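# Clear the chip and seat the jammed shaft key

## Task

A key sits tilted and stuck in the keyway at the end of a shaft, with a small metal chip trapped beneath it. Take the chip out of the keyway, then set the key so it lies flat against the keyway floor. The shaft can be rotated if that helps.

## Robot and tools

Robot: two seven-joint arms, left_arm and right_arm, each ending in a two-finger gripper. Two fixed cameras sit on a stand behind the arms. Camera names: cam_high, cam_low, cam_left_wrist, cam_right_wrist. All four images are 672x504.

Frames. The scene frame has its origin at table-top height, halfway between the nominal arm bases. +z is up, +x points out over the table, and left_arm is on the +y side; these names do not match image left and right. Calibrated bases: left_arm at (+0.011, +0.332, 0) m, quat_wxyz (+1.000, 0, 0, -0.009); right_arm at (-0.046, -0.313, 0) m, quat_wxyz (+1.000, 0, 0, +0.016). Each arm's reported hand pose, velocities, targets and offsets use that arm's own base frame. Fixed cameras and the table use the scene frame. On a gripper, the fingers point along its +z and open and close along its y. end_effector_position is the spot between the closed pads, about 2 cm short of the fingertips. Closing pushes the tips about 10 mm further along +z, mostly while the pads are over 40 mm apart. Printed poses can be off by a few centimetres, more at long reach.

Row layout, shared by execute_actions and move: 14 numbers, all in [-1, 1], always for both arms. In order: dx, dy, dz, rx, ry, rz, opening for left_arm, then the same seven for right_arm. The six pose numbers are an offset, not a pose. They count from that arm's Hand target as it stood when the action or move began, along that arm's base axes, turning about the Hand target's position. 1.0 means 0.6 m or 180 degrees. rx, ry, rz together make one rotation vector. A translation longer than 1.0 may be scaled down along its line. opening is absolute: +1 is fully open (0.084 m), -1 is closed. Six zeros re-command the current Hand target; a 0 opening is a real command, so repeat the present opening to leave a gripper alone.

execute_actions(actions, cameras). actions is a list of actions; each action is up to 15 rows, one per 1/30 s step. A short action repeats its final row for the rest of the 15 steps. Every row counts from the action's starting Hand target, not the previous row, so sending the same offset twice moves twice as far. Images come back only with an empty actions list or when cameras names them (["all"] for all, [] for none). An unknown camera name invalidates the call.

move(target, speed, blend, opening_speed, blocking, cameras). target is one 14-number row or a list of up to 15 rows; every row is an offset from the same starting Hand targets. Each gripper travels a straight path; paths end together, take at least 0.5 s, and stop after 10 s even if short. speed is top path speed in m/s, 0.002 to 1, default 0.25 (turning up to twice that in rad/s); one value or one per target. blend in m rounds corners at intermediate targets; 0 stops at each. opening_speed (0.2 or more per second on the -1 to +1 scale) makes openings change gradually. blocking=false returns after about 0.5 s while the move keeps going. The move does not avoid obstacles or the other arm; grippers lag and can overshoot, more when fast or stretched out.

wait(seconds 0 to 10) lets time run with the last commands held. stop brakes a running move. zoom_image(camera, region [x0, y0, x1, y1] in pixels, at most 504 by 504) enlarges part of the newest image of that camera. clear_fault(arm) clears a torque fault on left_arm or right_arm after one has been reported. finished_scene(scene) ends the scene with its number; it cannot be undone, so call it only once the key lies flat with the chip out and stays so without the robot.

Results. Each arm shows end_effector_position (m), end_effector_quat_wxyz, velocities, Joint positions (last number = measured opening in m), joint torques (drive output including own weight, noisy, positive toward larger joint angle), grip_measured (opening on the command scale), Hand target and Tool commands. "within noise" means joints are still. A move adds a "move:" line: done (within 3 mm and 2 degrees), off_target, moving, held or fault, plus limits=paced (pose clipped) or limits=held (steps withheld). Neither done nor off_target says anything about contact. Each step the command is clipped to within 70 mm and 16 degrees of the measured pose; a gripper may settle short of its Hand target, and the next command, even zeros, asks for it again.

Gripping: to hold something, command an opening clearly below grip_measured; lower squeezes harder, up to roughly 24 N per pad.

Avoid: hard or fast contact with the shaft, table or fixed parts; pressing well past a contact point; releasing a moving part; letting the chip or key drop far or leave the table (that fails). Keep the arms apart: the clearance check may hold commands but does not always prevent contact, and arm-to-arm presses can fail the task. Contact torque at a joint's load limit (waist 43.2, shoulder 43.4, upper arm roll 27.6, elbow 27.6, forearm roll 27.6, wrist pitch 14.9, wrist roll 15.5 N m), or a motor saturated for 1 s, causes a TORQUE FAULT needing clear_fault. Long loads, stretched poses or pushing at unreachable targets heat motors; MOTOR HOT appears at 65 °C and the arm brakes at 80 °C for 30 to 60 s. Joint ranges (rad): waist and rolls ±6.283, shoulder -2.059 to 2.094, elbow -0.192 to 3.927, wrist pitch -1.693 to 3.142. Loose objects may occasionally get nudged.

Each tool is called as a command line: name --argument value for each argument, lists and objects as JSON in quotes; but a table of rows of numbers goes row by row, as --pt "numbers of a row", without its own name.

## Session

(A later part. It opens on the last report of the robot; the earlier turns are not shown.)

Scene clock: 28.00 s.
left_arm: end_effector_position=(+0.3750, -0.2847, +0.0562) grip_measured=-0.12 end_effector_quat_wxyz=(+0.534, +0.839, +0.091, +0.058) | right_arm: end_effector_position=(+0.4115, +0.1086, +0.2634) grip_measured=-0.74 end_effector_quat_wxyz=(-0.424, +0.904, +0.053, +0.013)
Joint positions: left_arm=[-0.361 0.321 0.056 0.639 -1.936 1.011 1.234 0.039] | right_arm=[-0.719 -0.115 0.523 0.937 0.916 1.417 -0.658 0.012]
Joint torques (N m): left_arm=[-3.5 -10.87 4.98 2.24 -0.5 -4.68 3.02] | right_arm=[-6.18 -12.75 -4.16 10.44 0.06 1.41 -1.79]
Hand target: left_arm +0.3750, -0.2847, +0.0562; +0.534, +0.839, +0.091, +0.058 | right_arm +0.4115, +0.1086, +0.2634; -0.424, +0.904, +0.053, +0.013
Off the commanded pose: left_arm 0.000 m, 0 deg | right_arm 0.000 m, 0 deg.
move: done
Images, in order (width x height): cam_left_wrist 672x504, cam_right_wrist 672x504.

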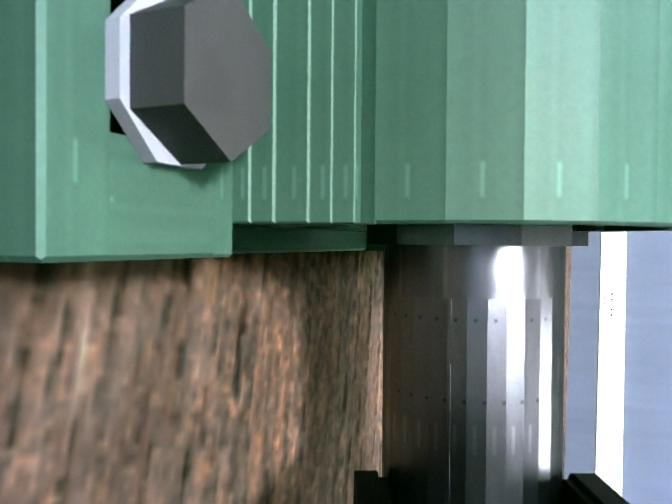

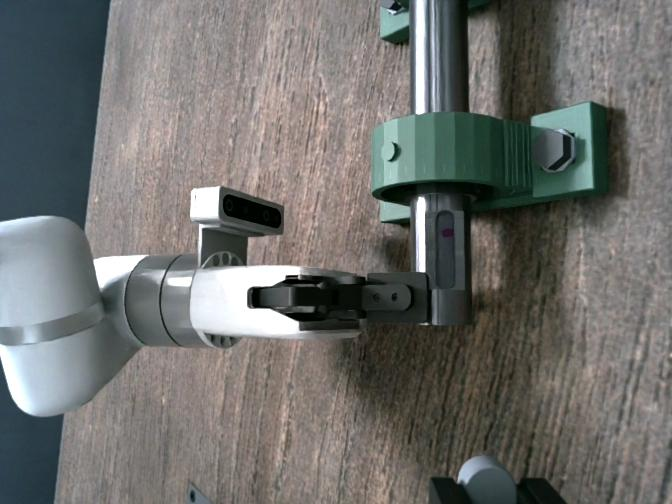

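move --pt "0 0 0 0 0 0 -0.5 -0.1 -0.25 0.1 0 0 0 -1" --speed 0.25

move --pt "0.0018 -0.0087 0.0097 0.1899 0.0417 0 -0.5 0 0 0 0 0 0 -1" --pt "0.0042 -0.0192 0.0125 0.3527 0.0775 0 -0.5 0 0 0 0 0 0 -1" --pt "0.0065 -0.0297 0.0097 0.5155 0.1133 0 -0.5 0 0 0 0 0 0 -1" --pt "0.008 -0.0365 0.0033 0.6511 0.1431 0 -0.5 0 0 0 0 0 0 -1" --speed 0.35 --blend '[0.002,0.002,0.002,0]' --cameras '["all"]'

Scene clock: 29.60 s.
left_arm: end_effector_position=(+0.3750, -0.2847, +0.0562) grip_measured=-0.12 end_effector_quat_wxyz=(+0.534, +0.839, +0.091, +0.058) | right_arm: end_effector_position=(+0.3515, -0.0413, +0.3233) grip_measured=-0.74 end_effector_quat_wxyz=(-0.424, +0.904, +0.053, +0.013)
Joint positions: left_arm=[-0.361 0.321 0.056 0.639 -1.936 1.011 1.234 0.039] | right_arm=[-0.907 -0.139 0.282 1.095 0.709 1.808 -0.797 0.012]
Joint torques (N m): left_arm=[-3.15 -10 5.01 1.64 0.36 -5.13 2.66] | right_arm=[-6.39 -5.34 -4.13 15.52 0.02 1.87 -1.77]
Hand target: left_arm +0.3750, -0.2847, +0.0562; +0.534, +0.839, +0.091, +0.058 | right_arm +0.3515, -0.0414, +0.3234; -0.424, +0.904, +0.053, +0.013
Off the commanded pose: left_arm 0.000 m, 0 deg | right_arm 0.000 m, 0 deg.
move: done

Scene clock: 31.67 s.
left_arm: end_effector_position=(+0.3810, -0.2959, +0.0660) grip_measured=-0.12 end_effector_quat_wxyz=(+0.192, +0.975, +0.100, +0.058) | right_arm: end_effector_position=(+0.3515, -0.0414, +0.3234) grip_measured=-0.74 end_effector_quat_wxyz=(-0.424, +0.904, +0.053, +0.013)
Joint positions: left_arm=[-0.716 0.181 0.039 0.711 -0.86 0.259 -0.077 0.039] | right_arm=[-0.907 -0.139 0.282 1.095 0.709 1.808 -0.797 0.012]
Joint torques (N m): left_arm=[-6.03 -26.89 -9.31 28.12 1.11 -5.32 -0.03] | right_arm=[-6.35 -6.5 -3.81 15.58 0.18 1.68 -1.84]
Hand target: left_arm +0.3810, -0.2959, +0.0660; +0.192, +0.975, +0.100, +0.058 (not the last commanded pose) | right_arm +0.3515, -0.0414, +0.3234; -0.424, +0.904, +0.053, +0.013
Tool commands: left_gripper/opening=-0.5 right_gripper/opening=-1.0
Off the commanded pose: left_arm 0.013 m, 78 deg | right_arm 0.000 m, 0 deg.
TORQUE FAULT: the external load on joint 4 (elbow) of the left arm reached its load limit, and that arm stopped. The contact can be on any part of that arm beyond that joint, not only on its tool. A torque fault puts only its own arm into a fault stop. That arm's remaining commands of this call were not run. The hold on joint 4 (elbow) of that arm was moved back by the arm itself, up to 3 degrees, as the stop began, but a joint of that arm was then at its load limit, so every hold on that arm was set where that arm was. That arm may still press on what stopped it. That arm is still stopped at the end of this call. While its stop runs, that arm, its gripper or tool too, takes no new command.
CLEAR FAULT: the left arm stays stopped (state 4) until you call clear_fault(arm="left_arm").
End effector pose when the fault began: left_arm: position (+0.3779, -0.2940, +0.0639), quat_wxyz (+0.190, +0.975, +0.099, +0.058)
Joint positions when the fault began: left_arm=[-0.716 0.178 0.035 0.7 -0.865 0.252 -0.07 0.039]
move: fault (left_arm); path passed 1 of 4 targets; limits=paced

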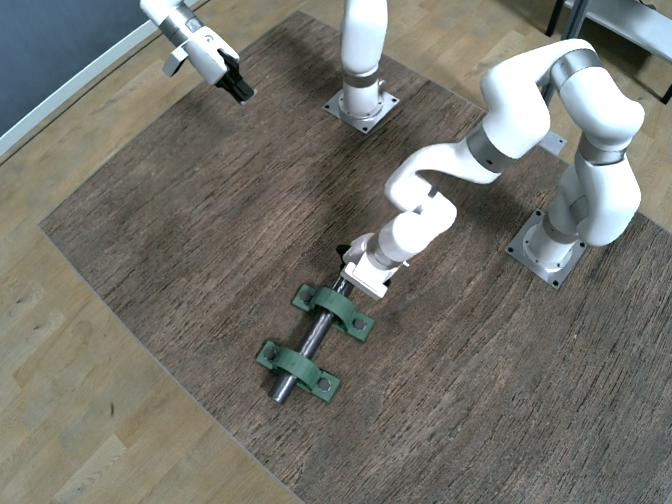

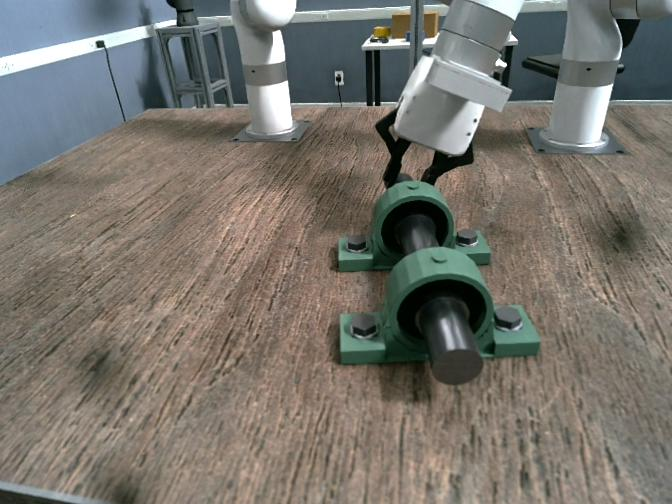

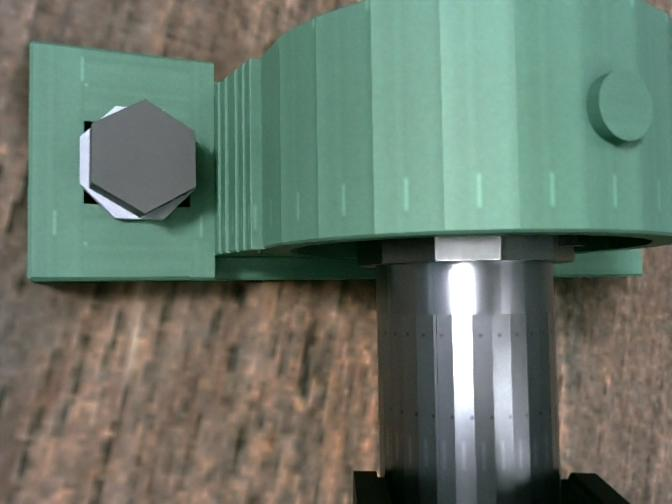

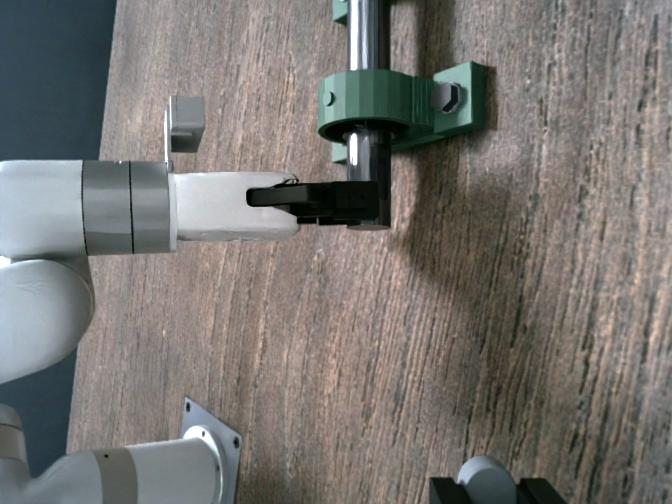

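clear_fault --arm "left_arm"

execute_actions --actions '[[[0,0,0,0,0,0,-0.05,0,0,0,0,0,0,-1]]]'

Scene clock: 31.77 s.
left_arm: end_effector_position=(+0.3810, -0.2959, +0.0660) grip_measured=-0.12 end_effector_quat_wxyz=(+0.192, +0.975, +0.100, +0.058) | right_arm: end_effector_position=(+0.3515, -0.0414, +0.3234) grip_measured=-0.74 end_effector_quat_wxyz=(-0.424, +0.904, +0.053, +0.013)
Joint positions: left_arm=[-0.716 0.181 0.039 0.711 -0.86 0.259 -0.077 0.039] | right_arm=[-0.907 -0.139 0.282 1.095 0.709 1.808 -0.797 0.012]
Joint torques (N m): left_arm=[-5.82 -26.74 -9.5 28.71 1.33 -5.16 0.13] | right_arm=[-6.3 -6.34 -3.95 15.68 0.17 1.56 -1.76]
Hand target: left_arm +0.3810, -0.2959, +0.0660; +0.192, +0.975, +0.100, +0.058 (not the last commanded pose) | right_arm +0.3515, -0.0414, +0.3234; -0.424, +0.904, +0.053, +0.013
Tool commands: left_gripper/opening=-0.5 right_gripper/opening=-1.0
Off the commanded pose: left_arm 0.013 m, 78 deg | right_arm 0.000 m, 0 deg.
TORQUE FAULT, CONTINUED: the left arm's stop, for the torque fault of joint 4 (elbow) that an earlier result reported, is over. The call counts as one of the actions that you can send in this scene. The hold on joint 4 (elbow) of that arm was moved back by the arm itself, up to 3 degrees, as the stop began, but a joint of that arm was then at its load limit, so every hold on that arm was set where that arm was. That arm's target is now where it stood when the stop ended, not its last command. That arm's gripper keeps its grip as last carried out, and that arm accepts commands again: back off and push less far.
CLEAR FAULT: your call cleared the left arm's torque fault. If a joint's load stays at its limit, that arm stops again at once.

Scene clock: 32.47 s.
left_arm: end_effector_position=(+0.3811, -0.2959, +0.0660) grip_measured=-0.06 end_effector_quat_wxyz=(+0.192, +0.975, +0.100, +0.058) | right_arm: end_effector_position=(+0.3515, -0.0414, +0.3234) grip_measured=-0.74 end_effector_quat_wxyz=(-0.424, +0.904, +0.053, +0.013)
Joint positions: left_arm=[-0.716 0.181 0.039 0.711 -0.86 0.259 -0.077 0.041] | right_arm=[-0.907 -0.139 0.282 1.095 0.709 1.808 -0.797 0.012]
Joint torques (N m): left_arm=[-3.63 -20.17 -3.18 18.37 0.25 -3.41 0.26] | right_arm=[-6.42 -6.51 -3.96 15.5 0.35 1.6 -1.76]
Hand target: left_arm +0.3810, -0.2959, +0.0660; +0.192, +0.975, +0.100, +0.058 | right_arm +0.3515, -0.0414, +0.3234; -0.424, +0.904, +0.053, +0.013
Off the commanded pose: left_arm 0.000 m, 0 deg | right_arm 0.000 m, 0 deg.
Step readings (end_effector_position of left_arm | right_arm):
0: (+0.3810, -0.2959, +0.0660) | (+0.3515, -0.0414, +0.3234)
1: (+0.3809, -0.2957, +0.0658) | (+0.3515, -0.0414, +0.3234)
2: (+0.3808, -0.2957, +0.0657) | (+0.3515, -0.0414, +0.3234)
4: (+0.3809, -0.2957, +0.0657) | (+0.3515, -0.0414, +0.3234)
8: (+0.3810, -0.2958, +0.0659) | (+0.3515, -0.0414, +0.3234)
15: (+0.3811, -0.2959, +0.0660) | (+0.3515, -0.0414, +0.3234)

move --target '[0.0017,-0.0075,0.001,0.1183,0.0502,0.0038,-0.25,0,0,0,0,0,0,-1]' --speed 0.15 --cameras '["cam_left_wrist","cam_right_wrist"]'

Scene clock: 34.87 s.
left_arm: end_effector_position=(+0.3824, -0.3005, +0.0667) grip_measured=-0.11 end_effector_quat_wxyz=(+0.000, +0.994, +0.109, +0.000) | right_arm: end_effector_position=(+0.3515, -0.0414, +0.3234) grip_measured=-0.74 end_effector_quat_wxyz=(-0.424, +0.904, +0.053, +0.013)
Joint positions: left_arm=[-0.946 0.297 0.285 0.975 -0.129 0.692 -0.791 0.039] | right_arm=[-0.907 -0.139 0.282 1.095 0.709 1.808 -0.797 0.012]
Joint torques (N m): left_arm=[-3.25 -0.12 3.54 -6.57 1.62 7.45 -3.23] | right_arm=[-6.47 -6.47 -4.09 15.59 0.21 1.61 -1.75]
Hand target: left_arm +0.3821, -0.3004, +0.0666; +0.000, +0.994, +0.109, +0.000 | right_arm +0.3515, -0.0414, +0.3234; -0.424, +0.904, +0.053, +0.013
Off the commanded pose: left_arm 0.000 m, 0 deg | right_arm 0.000 m, 0 deg.
move: done
Images, in order (width x height): cam_left_wrist 672x504, cam_right_wrist 672x504.

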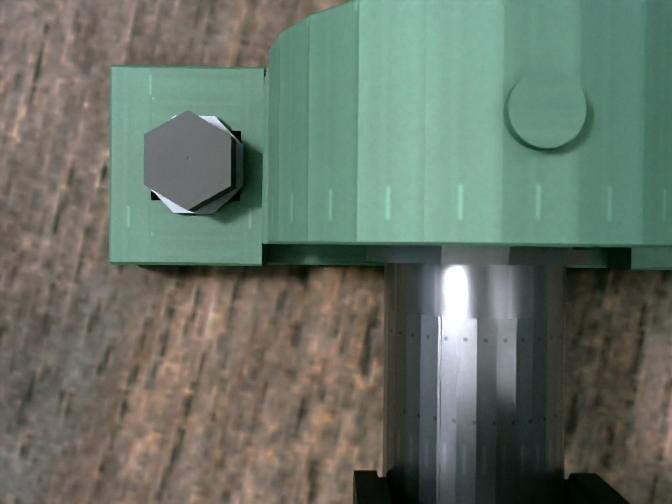

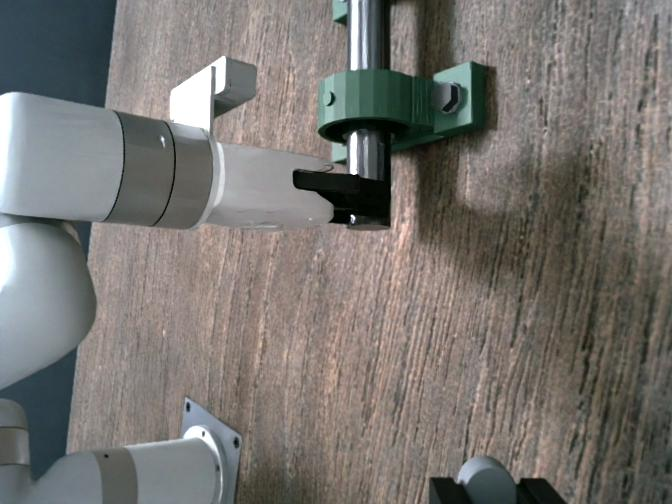

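move --pt "0.0024 -0.011 -0.0025 0.1357 0.0298 0 -0.25 0 0 0 0 0 0 -1" --pt "0.0044 -0.02 -0.0095 0.2713 0.0596 0 -0.25 0 0 0 0 0 0 -1" --speed 0.15 --blend '[0.001,0]' --cameras '["cam_left_wrist","cam_right_wrist","cam_low"]'

Scene clock: 37.30 s.
left_arm: end_effector_position=(+0.3980, -0.3253, +0.0809) grip_measured=-0.27 end_effector_quat_wxyz=(-0.201, +0.974, +0.105, -0.005) | right_arm: end_effector_position=(+0.3515, -0.0414, +0.3234) grip_measured=-0.74 end_effector_quat_wxyz=(-0.424, +0.904, +0.053, +0.013)
Joint positions: left_arm=[-1.058 0.587 0.327 1.469 0.078 1.227 -1.008 0.032] | right_arm=[-0.907 -0.139 0.282 1.095 0.709 1.808 -0.797 0.012]
Joint torques (N m): left_arm=[0.09 -21.65 2.19 18.85 -0.14 -1.56 0.1] | right_arm=[-6.32 -6.71 -3.85 15.56 0.23 1.67 -1.72]
Hand target: left_arm +0.3980, -0.3253, +0.0809; -0.201, +0.974, +0.105, -0.005 (not the last commanded pose) | right_arm +0.3515, -0.0414, +0.3234; -0.424, +0.904, +0.053, +0.013
Tool commands: left_gripper/opening=-0.25 right_gripper/opening=-1.0
Off the commanded pose: left_arm 0.027 m, 27 deg | right_arm 0.000 m, 0 deg.
TORQUE FAULT: the external load on joint 4 (elbow) of the left arm reached its load limit, and that arm stopped. The contact can be on any part of that arm beyond that joint, not only on its tool. A torque fault puts only its own arm into a fault stop. That arm's remaining commands of this call were not run. The hold on joint 4 (elbow) of that arm was moved back by the arm itself, up to 3 degrees, as the stop began. That arm is still stopped at the end of this call. While its stop runs, that arm, its gripper or tool too, takes no new command.
CLEAR FAULT: the left arm stays stopped (state 4) until you call clear_fault(arm="left_arm").
End effector pose when the fault began: left_arm: position (+0.3845, -0.3083, +0.0653), quat_wxyz (-0.220, +0.970, +0.106, -0.021)
Joint positions when the fault began: left_arm=[-1.058 0.586 0.326 1.416 0.078 1.224 -1.007 0.039]
move: fault (left_arm); path passed 1 of 2 targets
Images, in order (width x height): cam_low 672x504, cam_left_wrist 672x504, cam_right_wrist 672x504.

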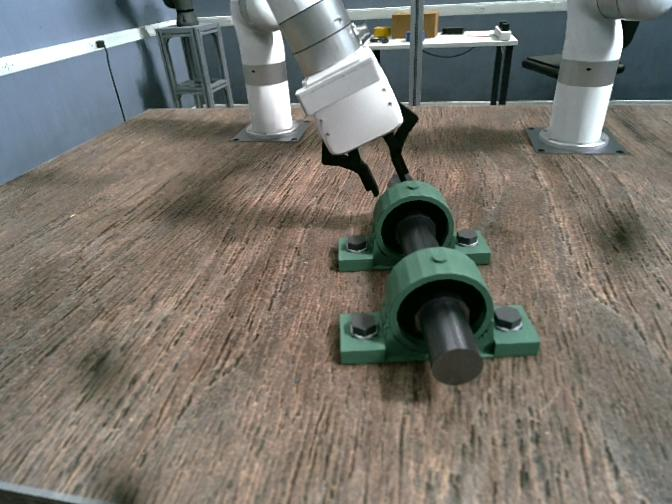

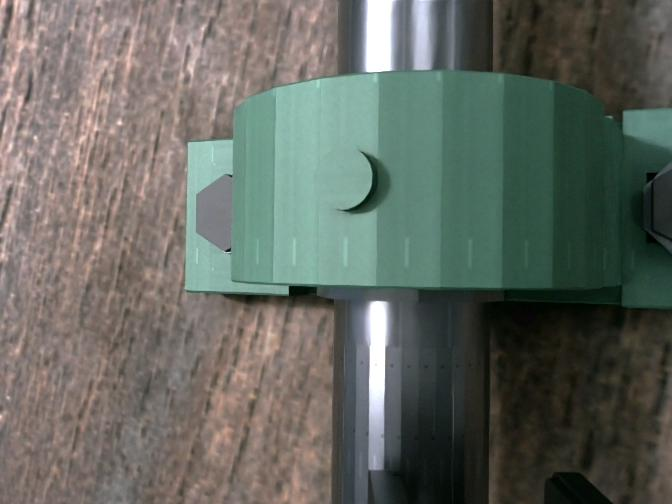

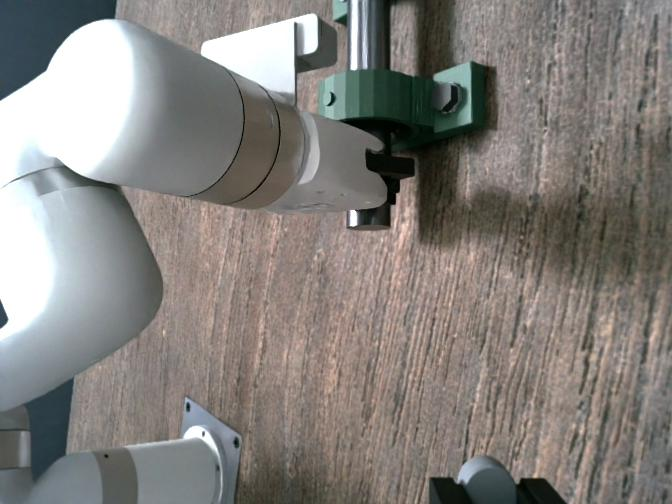

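clear_fault --arm "left_arm"

move --pt "0 0 0 0 0 0 0.2 0 0 0 0 0 0 -1" --pt "0.0 0.05 0.12 0 0 0 0.2 0 0 0 0 0 0 -1" --speed 0.12 --cameras '["all"]'

zoom_image --camera "cam_right_wrist" --region '[300, 80, 460, 260]'

Scene clock: 37.50 s.
left_arm: end_effector_position=(+0.3980, -0.3254, +0.0809) grip_measured=-0.27 end_effector_quat_wxyz=(-0.201, +0.974, +0.105, -0.005) | right_arm: end_effector_position=(+0.3515, -0.0414, +0.3234) grip_measured=-0.74 end_effector_quat_wxyz=(-0.424, +0.904, +0.053, +0.013)
Joint positions: left_arm=[-1.058 0.587 0.327 1.469 0.078 1.226 -1.008 0.032] | right_arm=[-0.907 -0.139 0.282 1.095 0.709 1.808 -0.797 0.012]
Joint torques (N m): left_arm=[-0.04 -21.45 1.97 18.52 0.35 -1.66 0.21] | right_arm=[-6.33 -6.43 -3.93 15.61 0.31 1.58 -1.7]
Hand target: left_arm +0.3980, -0.3254, +0.0809; -0.201, +0.974, +0.105, -0.005 (not the last commanded pose) | right_arm +0.3515, -0.0414, +0.3234; -0.424, +0.904, +0.053, +0.013
Tool commands: left_gripper/opening=-0.25 right_gripper/opening=-1.0
Off the commanded pose: left_arm 0.027 m, 27 deg | right_arm 0.000 m, 0 deg.
TORQUE FAULT, CONTINUED: the left arm's stop, for the torque fault of joint 4 (elbow) that an earlier result reported, is over. The call counts as one of the actions that you can send in this scene. The hold on joint 4 (elbow) of that arm was moved back by the arm itself, up to 3 degrees, as the stop began. That arm's target is now where it stood when the stop ended, not its last command. That arm's gripper keeps its grip as last carried out, and that arm accepts commands again: back off and push less far.
CLEAR FAULT: your call cleared the left arm's torque fault. If a joint's load stays at its limit, that arm stops again at once.

Scene clock: 39.20 s.
left_arm: end_effector_position=(+0.3980, -0.2954, +0.1528) grip_measured=+0.19 end_effector_quat_wxyz=(-0.201, +0.974, +0.105, -0.005) | right_arm: end_effector_position=(+0.3515, -0.0414, +0.3234) grip_measured=-0.74 end_effector_quat_wxyz=(-0.424, +0.904, +0.053, +0.013)
Joint positions: left_arm=[-1.062 0.424 0.361 1.435 0.124 1.343 -0.969 0.052] | right_arm=[-0.907 -0.139 0.282 1.095 0.709 1.808 -0.797 0.012]
Joint torques (N m): left_arm=[-4.43 -25.81 6.22 14.67 1.41 0.01 3.36] | right_arm=[-6.48 -6.59 -3.85 15.64 0.22 1.58 -1.87]
Hand target: left_arm +0.3980, -0.2954, +0.1529; -0.201, +0.974, +0.105, -0.005 | right_arm +0.3515, -0.0414, +0.3234; -0.424, +0.904, +0.053, +0.013
Off the commanded pose: left_arm 0.000 m, 0 deg | right_arm 0.000 m, 0 deg.
move: done

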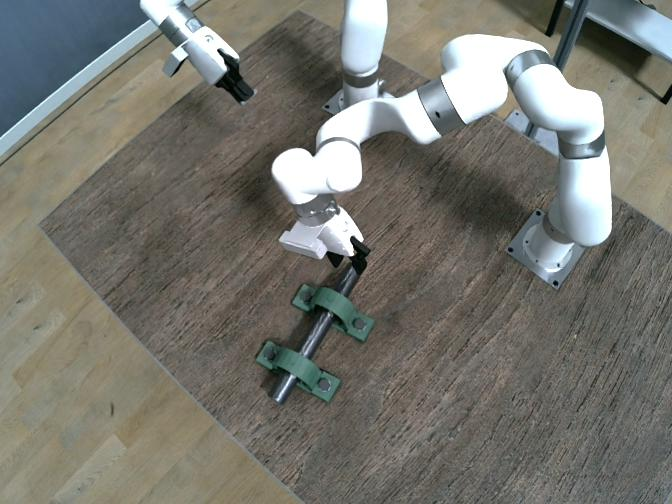

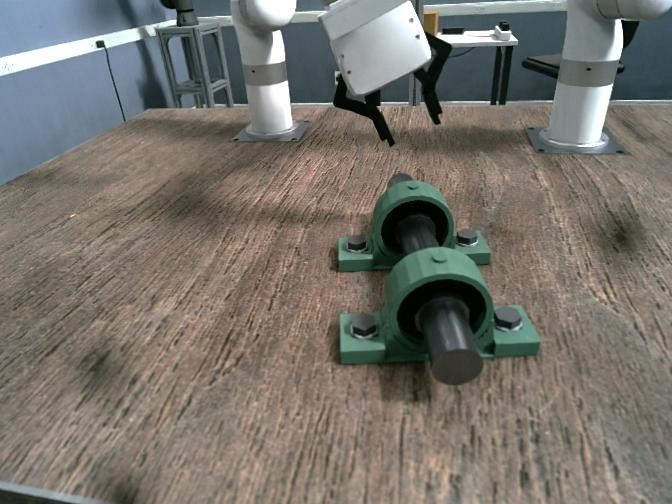

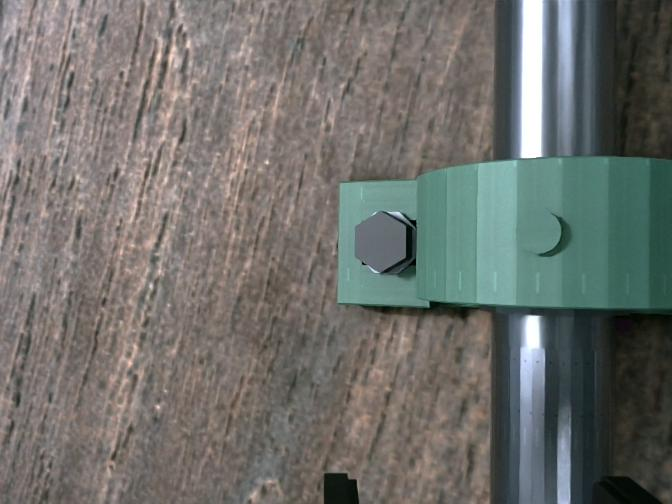

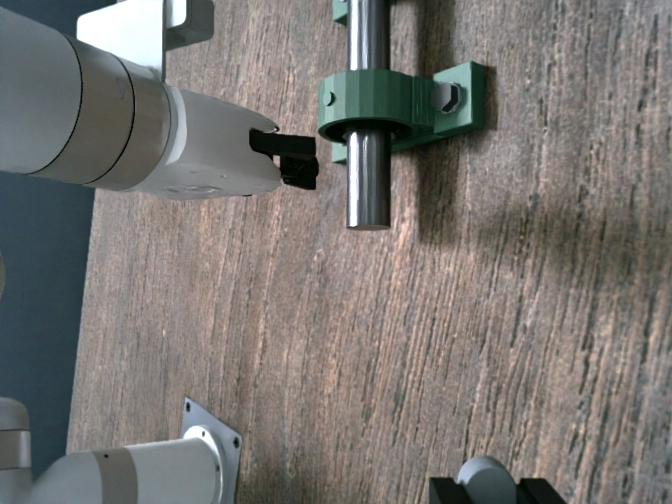

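Scaled by 2.800 from the camera's 672x504 image, which has a finer 960x720 frame.

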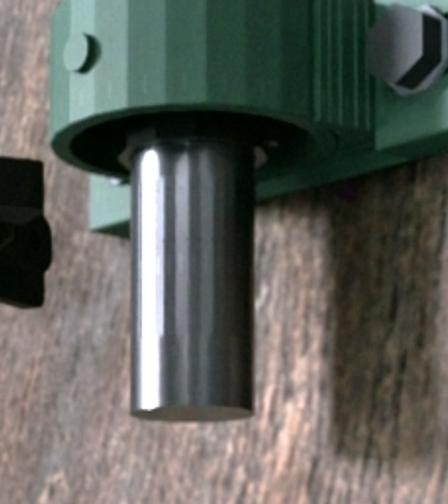

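move --pt "-0.0118 -0.0695 -0.0403 0.008 0.0123 0.0028 0.2 0 0 0 0 0 0 -1" --pt "-0.0225 -0.0213 -0.146 0.008 0.0123 0.0028 0.2 0 0 0 0 0 0 -1" --speed 0.12 --cameras '["cam_left_wrist"]'

Scene clock: 42.20 s.
left_arm: end_effector_position=(+0.3845, -0.3082, +0.0653) grip_measured=+0.19 end_effector_quat_wxyz=(-0.215, +0.971, +0.105, -0.023) | right_arm: end_effector_position=(+0.3515, -0.0414, +0.3234) grip_measured=-0.74 end_effector_quat_wxyz=(-0.424, +0.904, +0.053, +0.013)
Joint positions: left_arm=[-1.057 0.581 0.328 1.41 0.071 1.217 -1 0.052] | right_arm=[-0.907 -0.139 0.282 1.095 0.709 1.808 -0.797 0.012]
Joint torques (N m): left_arm=[4.84 -18.2 7 13.36 1.33 -1.73 -3.15] | right_arm=[-6.06 -6.58 -3.93 15.56 0.42 1.64 -1.67]
Hand target: left_arm +0.3845, -0.3081, +0.0653; -0.215, +0.971, +0.105, -0.023 | right_arm +0.3515, -0.0414, +0.3234; -0.424, +0.904, +0.053, +0.013
Off the commanded pose: left_arm 0.000 m, 0 deg | right_arm 0.000 m, 0 deg.
move: done
Images, in order (width x height): cam_left_wrist 672x504.

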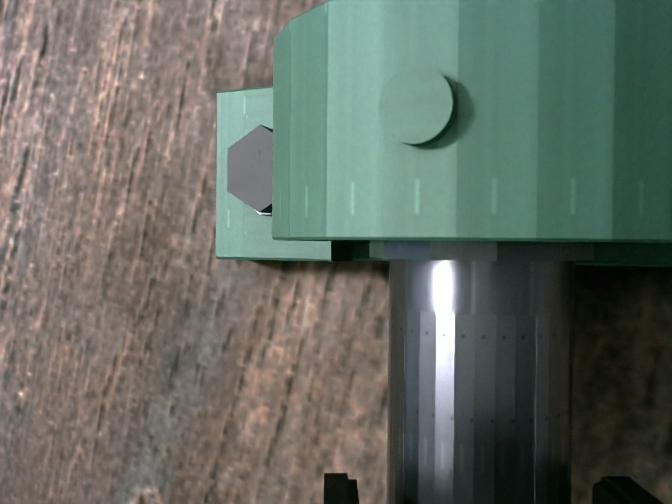

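move --pt "0 0 0 0 0 0 -0.22 0 0 0 0 0 0 -1" --pt "-0.0038 0.0138 0.001 -0.1357 -0.0298 0 -0.22 0 0 0 0 0 0 -1" --speed 0.12 --cameras '["cam_left_wrist"]'

Scene clock: 45.47 s.
left_arm: end_effector_position=(+0.3824, -0.2999, +0.0660) grip_measured=-0.11 end_effector_quat_wxyz=(+0.000, +0.994, +0.108, +0.000) | right_arm: end_effector_position=(+0.3515, -0.0414, +0.3234) grip_measured=-0.74 end_effector_quat_wxyz=(-0.424, +0.904, +0.053, +0.013)
Joint positions: left_arm=[-0.946 0.298 0.286 0.973 -0.129 0.691 -0.789 0.039] | right_arm=[-0.907 -0.139 0.282 1.095 0.709 1.808 -0.797 0.012]
Joint torques (N m): left_arm=[15.79 -16.83 20.84 -7.14 1.48 5.69 3.33] | right_arm=[-6.16 -6.73 -3.84 15.56 0.56 1.6 -1.64]
Hand target: left_arm +0.3822, -0.2999, +0.0659; +0.000, +0.994, +0.108, +0.000 | right_arm +0.3515, -0.0414, +0.3234; -0.424, +0.904, +0.053, +0.013
Off the commanded pose: left_arm 0.000 m, 0 deg | right_arm 0.000 m, 0 deg.
move: done
Images, in order (width x height): cam_left_wrist 672x504.

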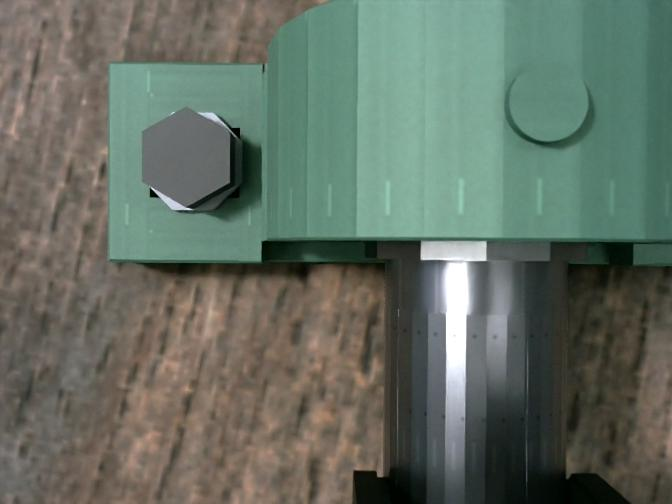

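move --pt "0 0 0 0 0 0 0.05 0 0 0 0 0 0 -1" --pt "0 0 0 0 0 0 -0.2 0 0 0 0 0 0 -1" --pt "-0.0033 0.0065 -0.002 -0.1168 -0.0257 0 -0.2 0 0 0 0 0 0 -1" --speed 0.15 --cameras '["cam_left_wrist"]'

Scene clock: 48.67 s.
left_arm: end_effector_position=(+0.3803, -0.2959, +0.0647) grip_measured=-0.11 end_effector_quat_wxyz=(+0.185, +0.977, +0.106, +0.021) | right_arm: end_effector_position=(+0.3515, -0.0414, +0.3234) grip_measured=-0.74 end_effector_quat_wxyz=(-0.424, +0.904, +0.053, +0.013)
Joint positions: left_arm=[-0.714 0.195 0.077 0.751 -0.784 0.368 -0.146 0.039] | right_arm=[-0.907 -0.139 0.282 1.095 0.709 1.808 -0.797 0.012]
Joint torques (N m): left_arm=[-0.67 -14.76 -11.28 10.17 -0.89 -0.49 3.4] | right_arm=[-6.19 -6.41 -3.88 15.54 0.51 1.65 -1.62]
Motor temperatures (°C): left_arm=[35 38 44 43 34 48 42] | right_arm=[34 36 41 45 39 46 36]
Hand target: left_arm +0.3803, -0.2960, +0.0647; +0.185, +0.977, +0.106, +0.020 | right_arm +0.3515, -0.0414, +0.3234; -0.424, +0.904, +0.053, +0.013
Off the commanded pose: left_arm 0.000 m, 0 deg | right_arm 0.000 m, 0 deg.
move: done
Images, in order (width x height): cam_left_wrist 672x504.

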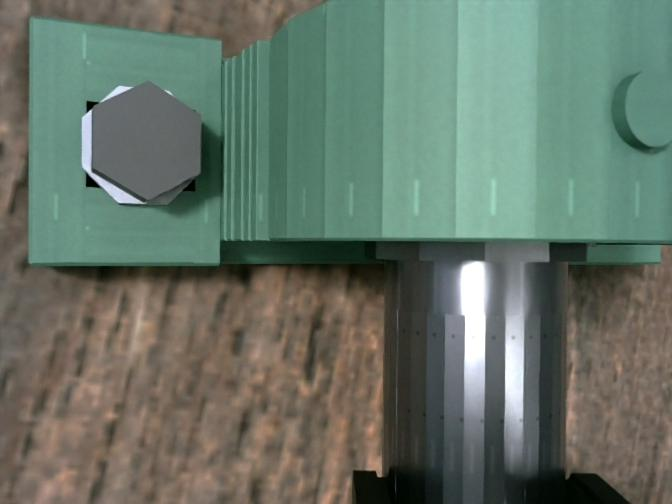

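move --pt "0 0 0 0 0 0 0.05 0 0 0 0 0 0 -1" --pt "0 0 0 0 0 0 -0.2 0 0 0 0 0 0 -1" --pt "-0.0052 0.011 -0.008 -0.1248 -0.0274 0 -0.2 0 0 0 0 0 0 -1" --pt "-0.0087 0.0172 -0.0163 -0.2496 -0.0549 0 -0.2 0 0 0 0 0 0 -1" --speed 0.15 --blend '[0,0,0.001,0]' --cameras '["cam_left_wrist","cam_right_wrist"]'

Scene clock: 53.17 s.
left_arm: end_effector_position=(+0.3751, -0.2856, +0.0549) grip_measured=-0.11 end_effector_quat_wxyz=(+0.552, +0.827, +0.090, +0.060) | right_arm: end_effector_position=(+0.3515, -0.0414, +0.3234) grip_measured=-0.74 end_effector_quat_wxyz=(-0.424, +0.904, +0.053, +0.013)
Joint positions: left_arm=[-0.324 0.35 0.039 0.641 -1.947 1.066 1.273 0.039] | right_arm=[-0.907 -0.139 0.282 1.095 0.709 1.808 -0.797 0.012]
Joint torques (N m): left_arm=[-1.97 -2.68 -7.86 -5.65 2.75 0.53 3.6] | right_arm=[-6.31 -6.59 -3.9 15.69 0.3 1.61 -1.73]
Hand target: left_arm +0.3750, -0.2856, +0.0549; +0.552, +0.827, +0.090, +0.060 | right_arm +0.3515, -0.0414, +0.3234; -0.424, +0.904, +0.053, +0.013
Off the commanded pose: left_arm 0.000 m, 0 deg | right_arm 0.000 m, 0 deg.
move: done
Images, in order (width x height): cam_left_wrist 672x504, cam_right_wrist 672x504.

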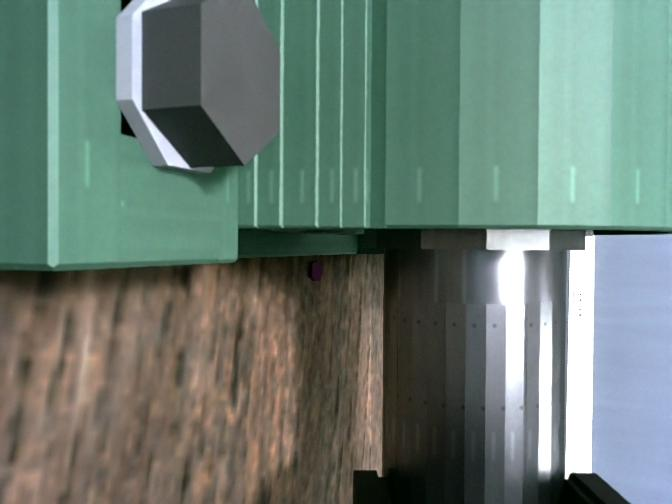

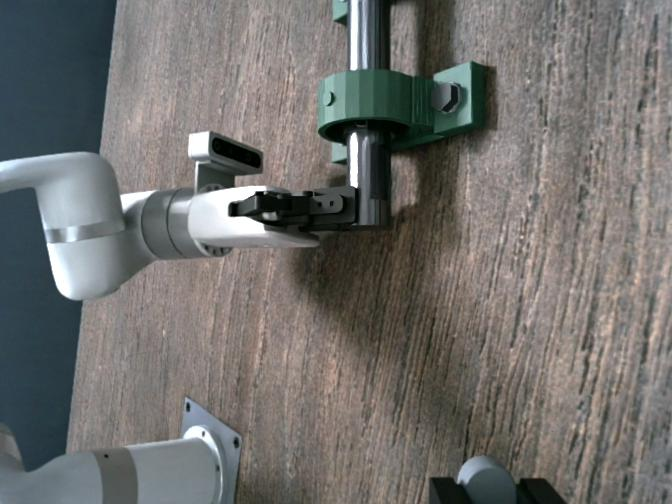

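zoom_image --camera "cam_right_wrist" --region '[300, 80, 440, 240]'

Scaled by 3.150 from the camera's 672x504 image, which has a finer 960x720 frame.

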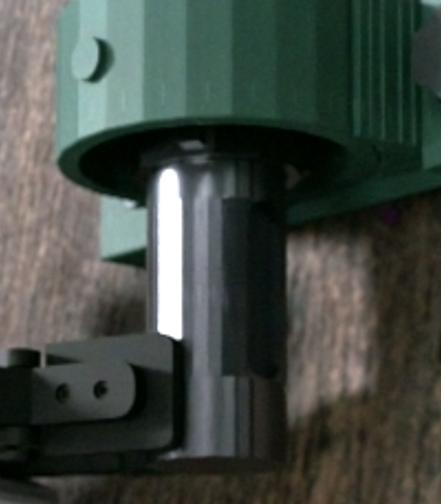

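move --pt "0 0 0 0 0 0 0.15 0 0 0 0 0 0 -1" --pt "0.0037 -0.0063 0.0083 0.1248 0.0274 0 0.15 0 0 0 0 0 0 -1" --pt "0.0088 -0.0173 0.0163 0.2496 0.0549 0 0.15 0 0 0 0 0 0 -1" --pt "0.012 -0.0238 0.0183 0.369 0.0811 0 0.15 0 0 0 0 0 0 -1" --speed 0.3 --blend '[0,0.001,0.001,0]'

move --pt "0 0 0 0 0 0 -0.4 0 0 0 0 0 0 -1" --pt "-0.0032 0.0065 -0.002 -0.1194 -0.0262 0 -0.4 0 0 0 0 0 0 -1" --pt "-0.0083 0.0175 -0.01 -0.2442 -0.0537 0 -0.4 0 0 0 0 0 0 -1" --speed 0.15 --blend '[0,0.001,0]' --cameras '["cam_left_wrist","cam_right_wrist"]'

zoom_image --camera "cam_right_wrist" --region '[300, 80, 440, 240]'

Scene clock: 57.00 s.
left_arm: end_effector_position=(+0.3823, -0.2999, +0.0659) grip_measured=+0.14 end_effector_quat_wxyz=(-0.004, +0.994, +0.108, +0.000) | right_arm: end_effector_position=(+0.3515, -0.0414, +0.3234) grip_measured=-0.74 end_effector_quat_wxyz=(-0.424, +0.904, +0.053, +0.013)
Joint positions: left_arm=[-0.916 0.298 0.254 0.979 -0.106 0.698 -0.808 0.05] | right_arm=[-0.907 -0.139 0.282 1.095 0.709 1.808 -0.797 0.012]
Joint torques (N m): left_arm=[-3.95 -13.76 4.54 18.44 1.46 -0.29 -3.38] | right_arm=[-6.04 -6.65 -3.65 15.51 0.52 1.67 -1.68]
Hand target: left_arm +0.3822, -0.2999, +0.0659; -0.004, +0.994, +0.108, +0.000 | right_arm +0.3515, -0.0414, +0.3234; -0.424, +0.904, +0.053, +0.013
Off the commanded pose: left_arm 0.000 m, 0 deg | right_arm 0.000 m, 0 deg.
move: done; limits=paced

Scene clock: 60.83 s.
left_arm: end_effector_position=(+0.3777, -0.2897, +0.0603) grip_measured=-0.11 end_effector_quat_wxyz=(+0.377, +0.920, +0.100, +0.042) | right_arm: end_effector_position=(+0.3515, -0.0414, +0.3234) grip_measured=-0.74 end_effector_quat_wxyz=(-0.424, +0.904, +0.053, +0.013)
Joint positions: left_arm=[-0.447 0.205 -0.067 0.701 -1.704 0.544 0.838 0.039] | right_arm=[-0.907 -0.139 0.282 1.095 0.709 1.808 -0.797 0.012]
Joint torques (N m): left_arm=[0.93 -1.56 -4.08 -13.59 1.06 1.3 4.12] | right_arm=[-6.27 -6.44 -3.71 15.46 0.7 1.64 -1.65]
Hand target: left_arm +0.3773, -0.2894, +0.0599; +0.377, +0.920, +0.100, +0.041 | right_arm +0.3515, -0.0414, +0.3234; -0.424, +0.904, +0.053, +0.013
Off the commanded pose: left_arm 0.001 m, 0 deg | right_arm 0.000 m, 0 deg.
move: done
Images, in order (width x height): cam_left_wrist 672x504, cam_right_wrist 672x504.

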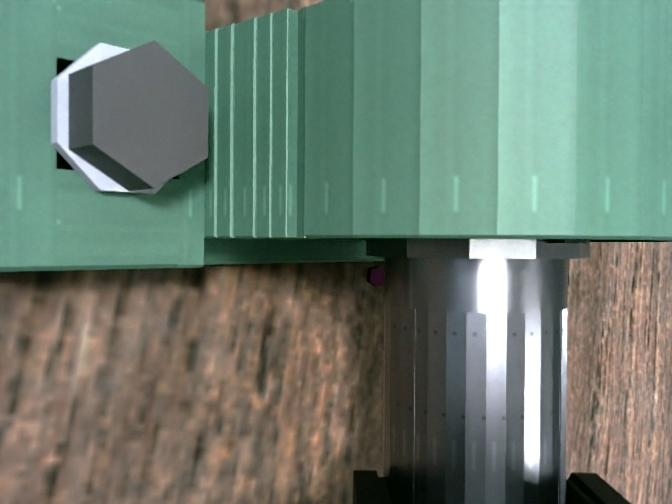

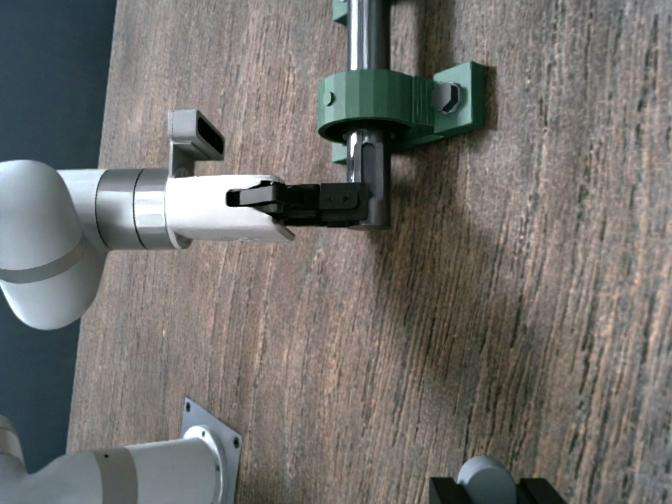

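Scaled by 3.150 from the camera's 672x504 image, which has a finer 960x720 frame.

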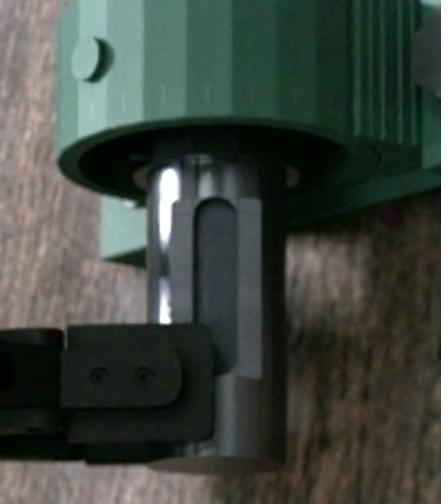

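move --pt "0 0 0 0 0 0 0.15 0 0 0 0 0 0 -1" --pt "-0.0177 0.0805 0.0825 0 0 0 0.15 0 0 0 0 0 0 -1" --pt "-0.0863 0.1183 0.1838 -0.0543 -0.0119 0 -1 0 0 0 0 0 0 -1" --speed 0.2 --blend '[0,0.02,0]'

move --pt "0 0 0 0 0 0 -1 0.2443 0.4248 -0.293 -0.0035 0.0211 0.0255 -1" --pt "0 0 0 0 0 0 -1 0.2275 0.5255 -0.3787 -0.0035 0.0211 0.0255 -1" --speed '[0.25,0.1]' --blend '[0.02,0]' --cameras '["cam_left_wrist","cam_right_wrist"]'

zoom_image --camera "cam_left_wrist" --region '[280, 140, 460, 340]'

zoom_image --camera "cam_right_wrist" --region '[370, 380, 580, 504]'

Scene clock: 63.87 s.
left_arm: end_effector_position=(+0.3255, -0.2184, +0.1702) grip_measured=-1.00 end_effector_quat_wxyz=(+0.455, +0.884, +0.096, +0.050) | right_arm: end_effector_position=(+0.3515, -0.0414, +0.3234) grip_measured=-0.74 end_effector_quat_wxyz=(-0.424, +0.904, +0.053, +0.013)
Joint positions: left_arm=[-0.318 -0.342 0.067 0.375 -1.414 0.805 0.643 0] | right_arm=[-0.907 -0.139 0.282 1.095 0.709 1.808 -0.797 0.012]
Joint torques (N m): left_arm=[4.14 -12.81 2.35 13.12 1.08 1.06 -3.14] | right_arm=[-6.02 -6.58 -3.63 15.53 0.58 1.61 -1.54]
Hand target: left_arm +0.3255, -0.2184, +0.1702; +0.455, +0.884, +0.096, +0.050 | right_arm +0.3515, -0.0414, +0.3234; -0.424, +0.904, +0.053, +0.013
Off the commanded pose: left_arm 0.000 m, 0 deg | right_arm 0.000 m, 0 deg.
move: done

Scene clock: 66.60 s.
left_arm: end_effector_position=(+0.3255, -0.2184, +0.1702) grip_measured=-1.00 end_effector_quat_wxyz=(+0.455, +0.884, +0.096, +0.050) | right_arm: end_effector_position=(+0.4880, +0.2739, +0.0962) grip_measured=-0.74 end_effector_quat_wxyz=(-0.421, +0.903, +0.075, -0.035)
Joint positions: left_arm=[-0.318 -0.342 0.067 0.375 -1.414 0.805 0.643 0] | right_arm=[-0.34 0.583 0.654 1.177 0.775 0.804 -0.529 0.012]
Joint torques (N m): left_arm=[4.59 -13.12 2.54 13.37 1.09 1.02 -2.99] | right_arm=[6.78 -14.62 9.09 13.85 1.82 -2.36 -1.78]
Hand target: left_arm +0.3255, -0.2184, +0.1702; +0.455, +0.884, +0.096, +0.050 | right_arm +0.4880, +0.2739, +0.0961; -0.421, +0.903, +0.075, -0.035
Off the commanded pose: left_arm 0.000 m, 0 deg | right_arm 0.000 m, 0 deg.
move: done
Images, in order (width x height): cam_left_wrist 672x504, cam_right_wrist 672x504.

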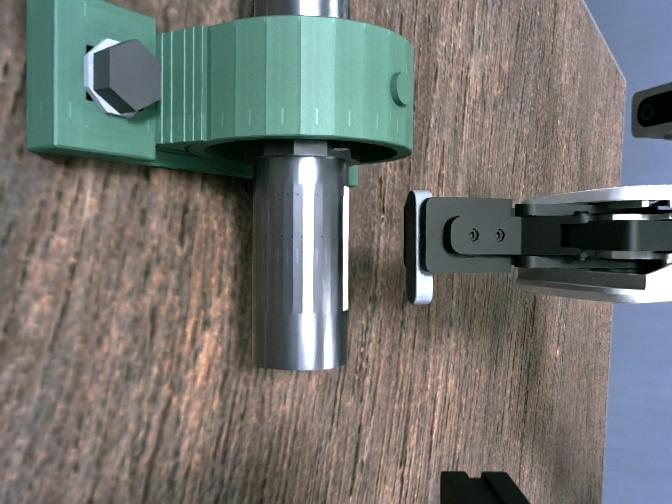

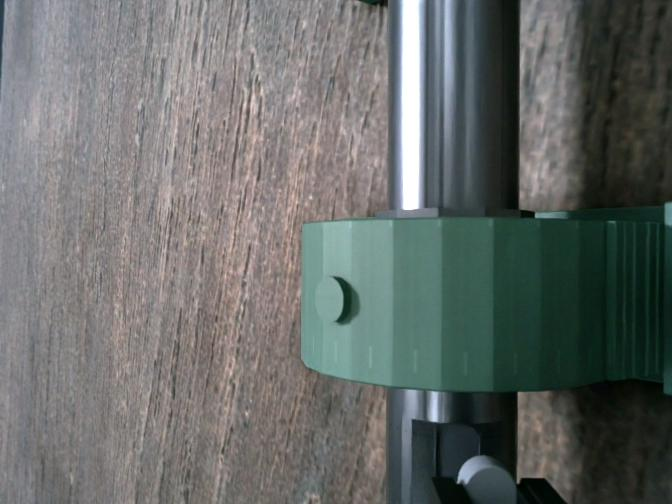

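Scaled by 2.520 from the camera's 672x504 image, which has a finer 960x720 frame.

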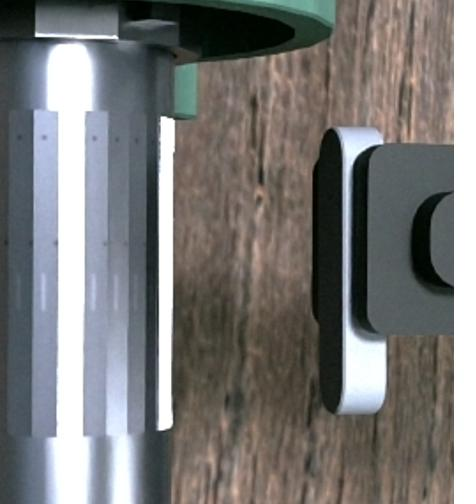

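Scaled by 2.400 from the camera's 672x504 image, which has a finer 960x720 frame.

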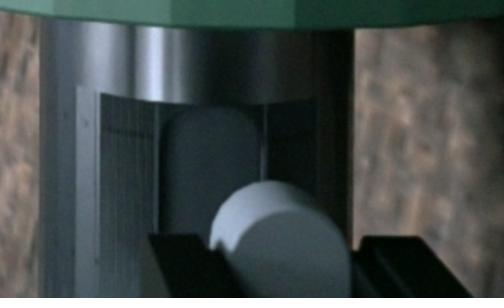

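move --target '[0,0,0,0,0,0,-1,-0.0069,0.0361,-0.026,-0.0241,-0.004,0,-1]' --speed 0.05 --cameras '["cam_left_wrist","cam_right_wrist"]'

zoom_image --camera "cam_left_wrist" --region '[310, 160, 410, 320]'

zoom_image --camera "cam_right_wrist" --region '[370, 380, 580, 504]'

Scene clock: 68.80 s.
left_arm: end_effector_position=(+0.3255, -0.2184, +0.1702) grip_measured=-1.00 end_effector_quat_wxyz=(+0.455, +0.884, +0.096, +0.050) | right_arm: end_effector_position=(+0.4838, +0.2955, +0.0806) grip_measured=-0.74 end_effector_quat_wxyz=(-0.386, +0.919, +0.077, -0.032)
Joint positions: left_arm=[-0.318 -0.342 0.067 0.375 -1.414 0.805 0.643 0] | right_arm=[-0.251 0.592 0.634 1.175 0.729 0.714 -0.457 0.012]
Joint torques (N m): left_arm=[4.21 -13.1 2.24 13.7 1.55 0.85 -3.14] | right_arm=[6.61 -13.81 2.93 13.57 -1.26 -2.21 1.52]
Hand target: left_arm +0.3255, -0.2184, +0.1702; +0.455, +0.884, +0.096, +0.050 | right_arm +0.4838, +0.2956, +0.0805; -0.386, +0.919, +0.077, -0.032
Off the commanded pose: left_arm 0.000 m, 0 deg | right_arm 0.000 m, 0 deg.
move: done
Images, in order (width x height): cam_left_wrist 672x504, cam_right_wrist 672x504.

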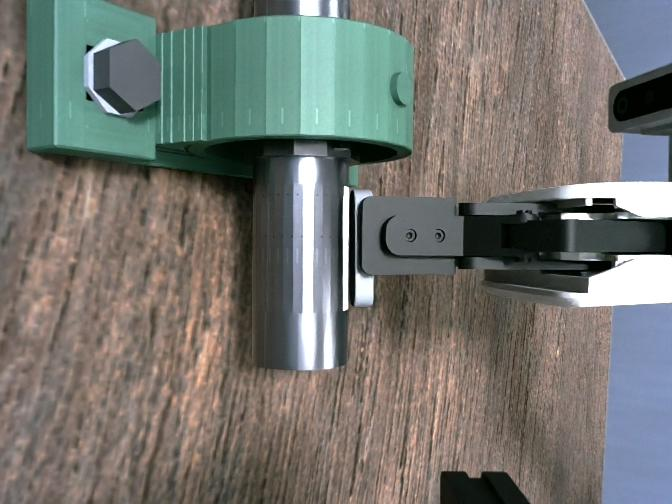

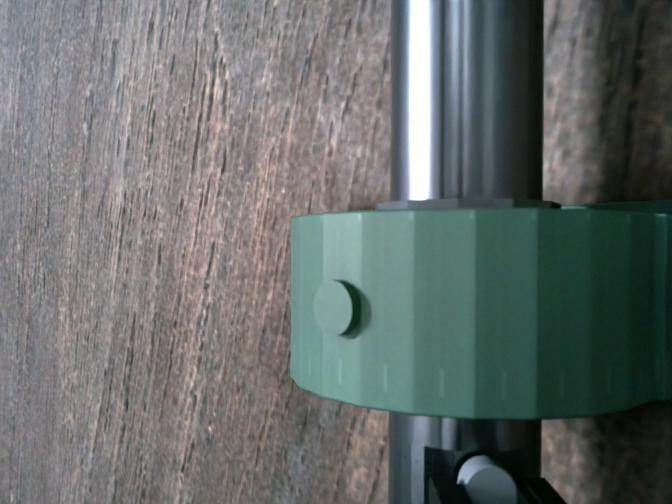

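Scaled by 3.150 from the camera's 672x504 image, which has a finer 960x720 frame.

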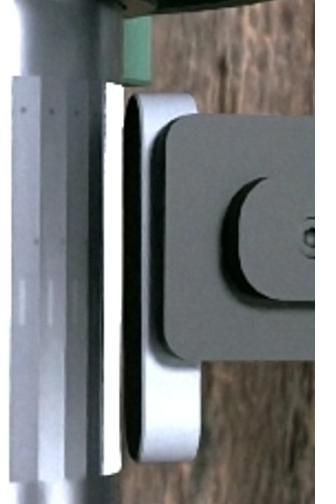

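Scaled by 2.400 from the camera's 672x504 image, which has a finer 960x720 frame.

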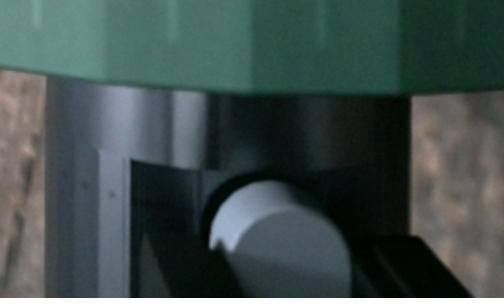

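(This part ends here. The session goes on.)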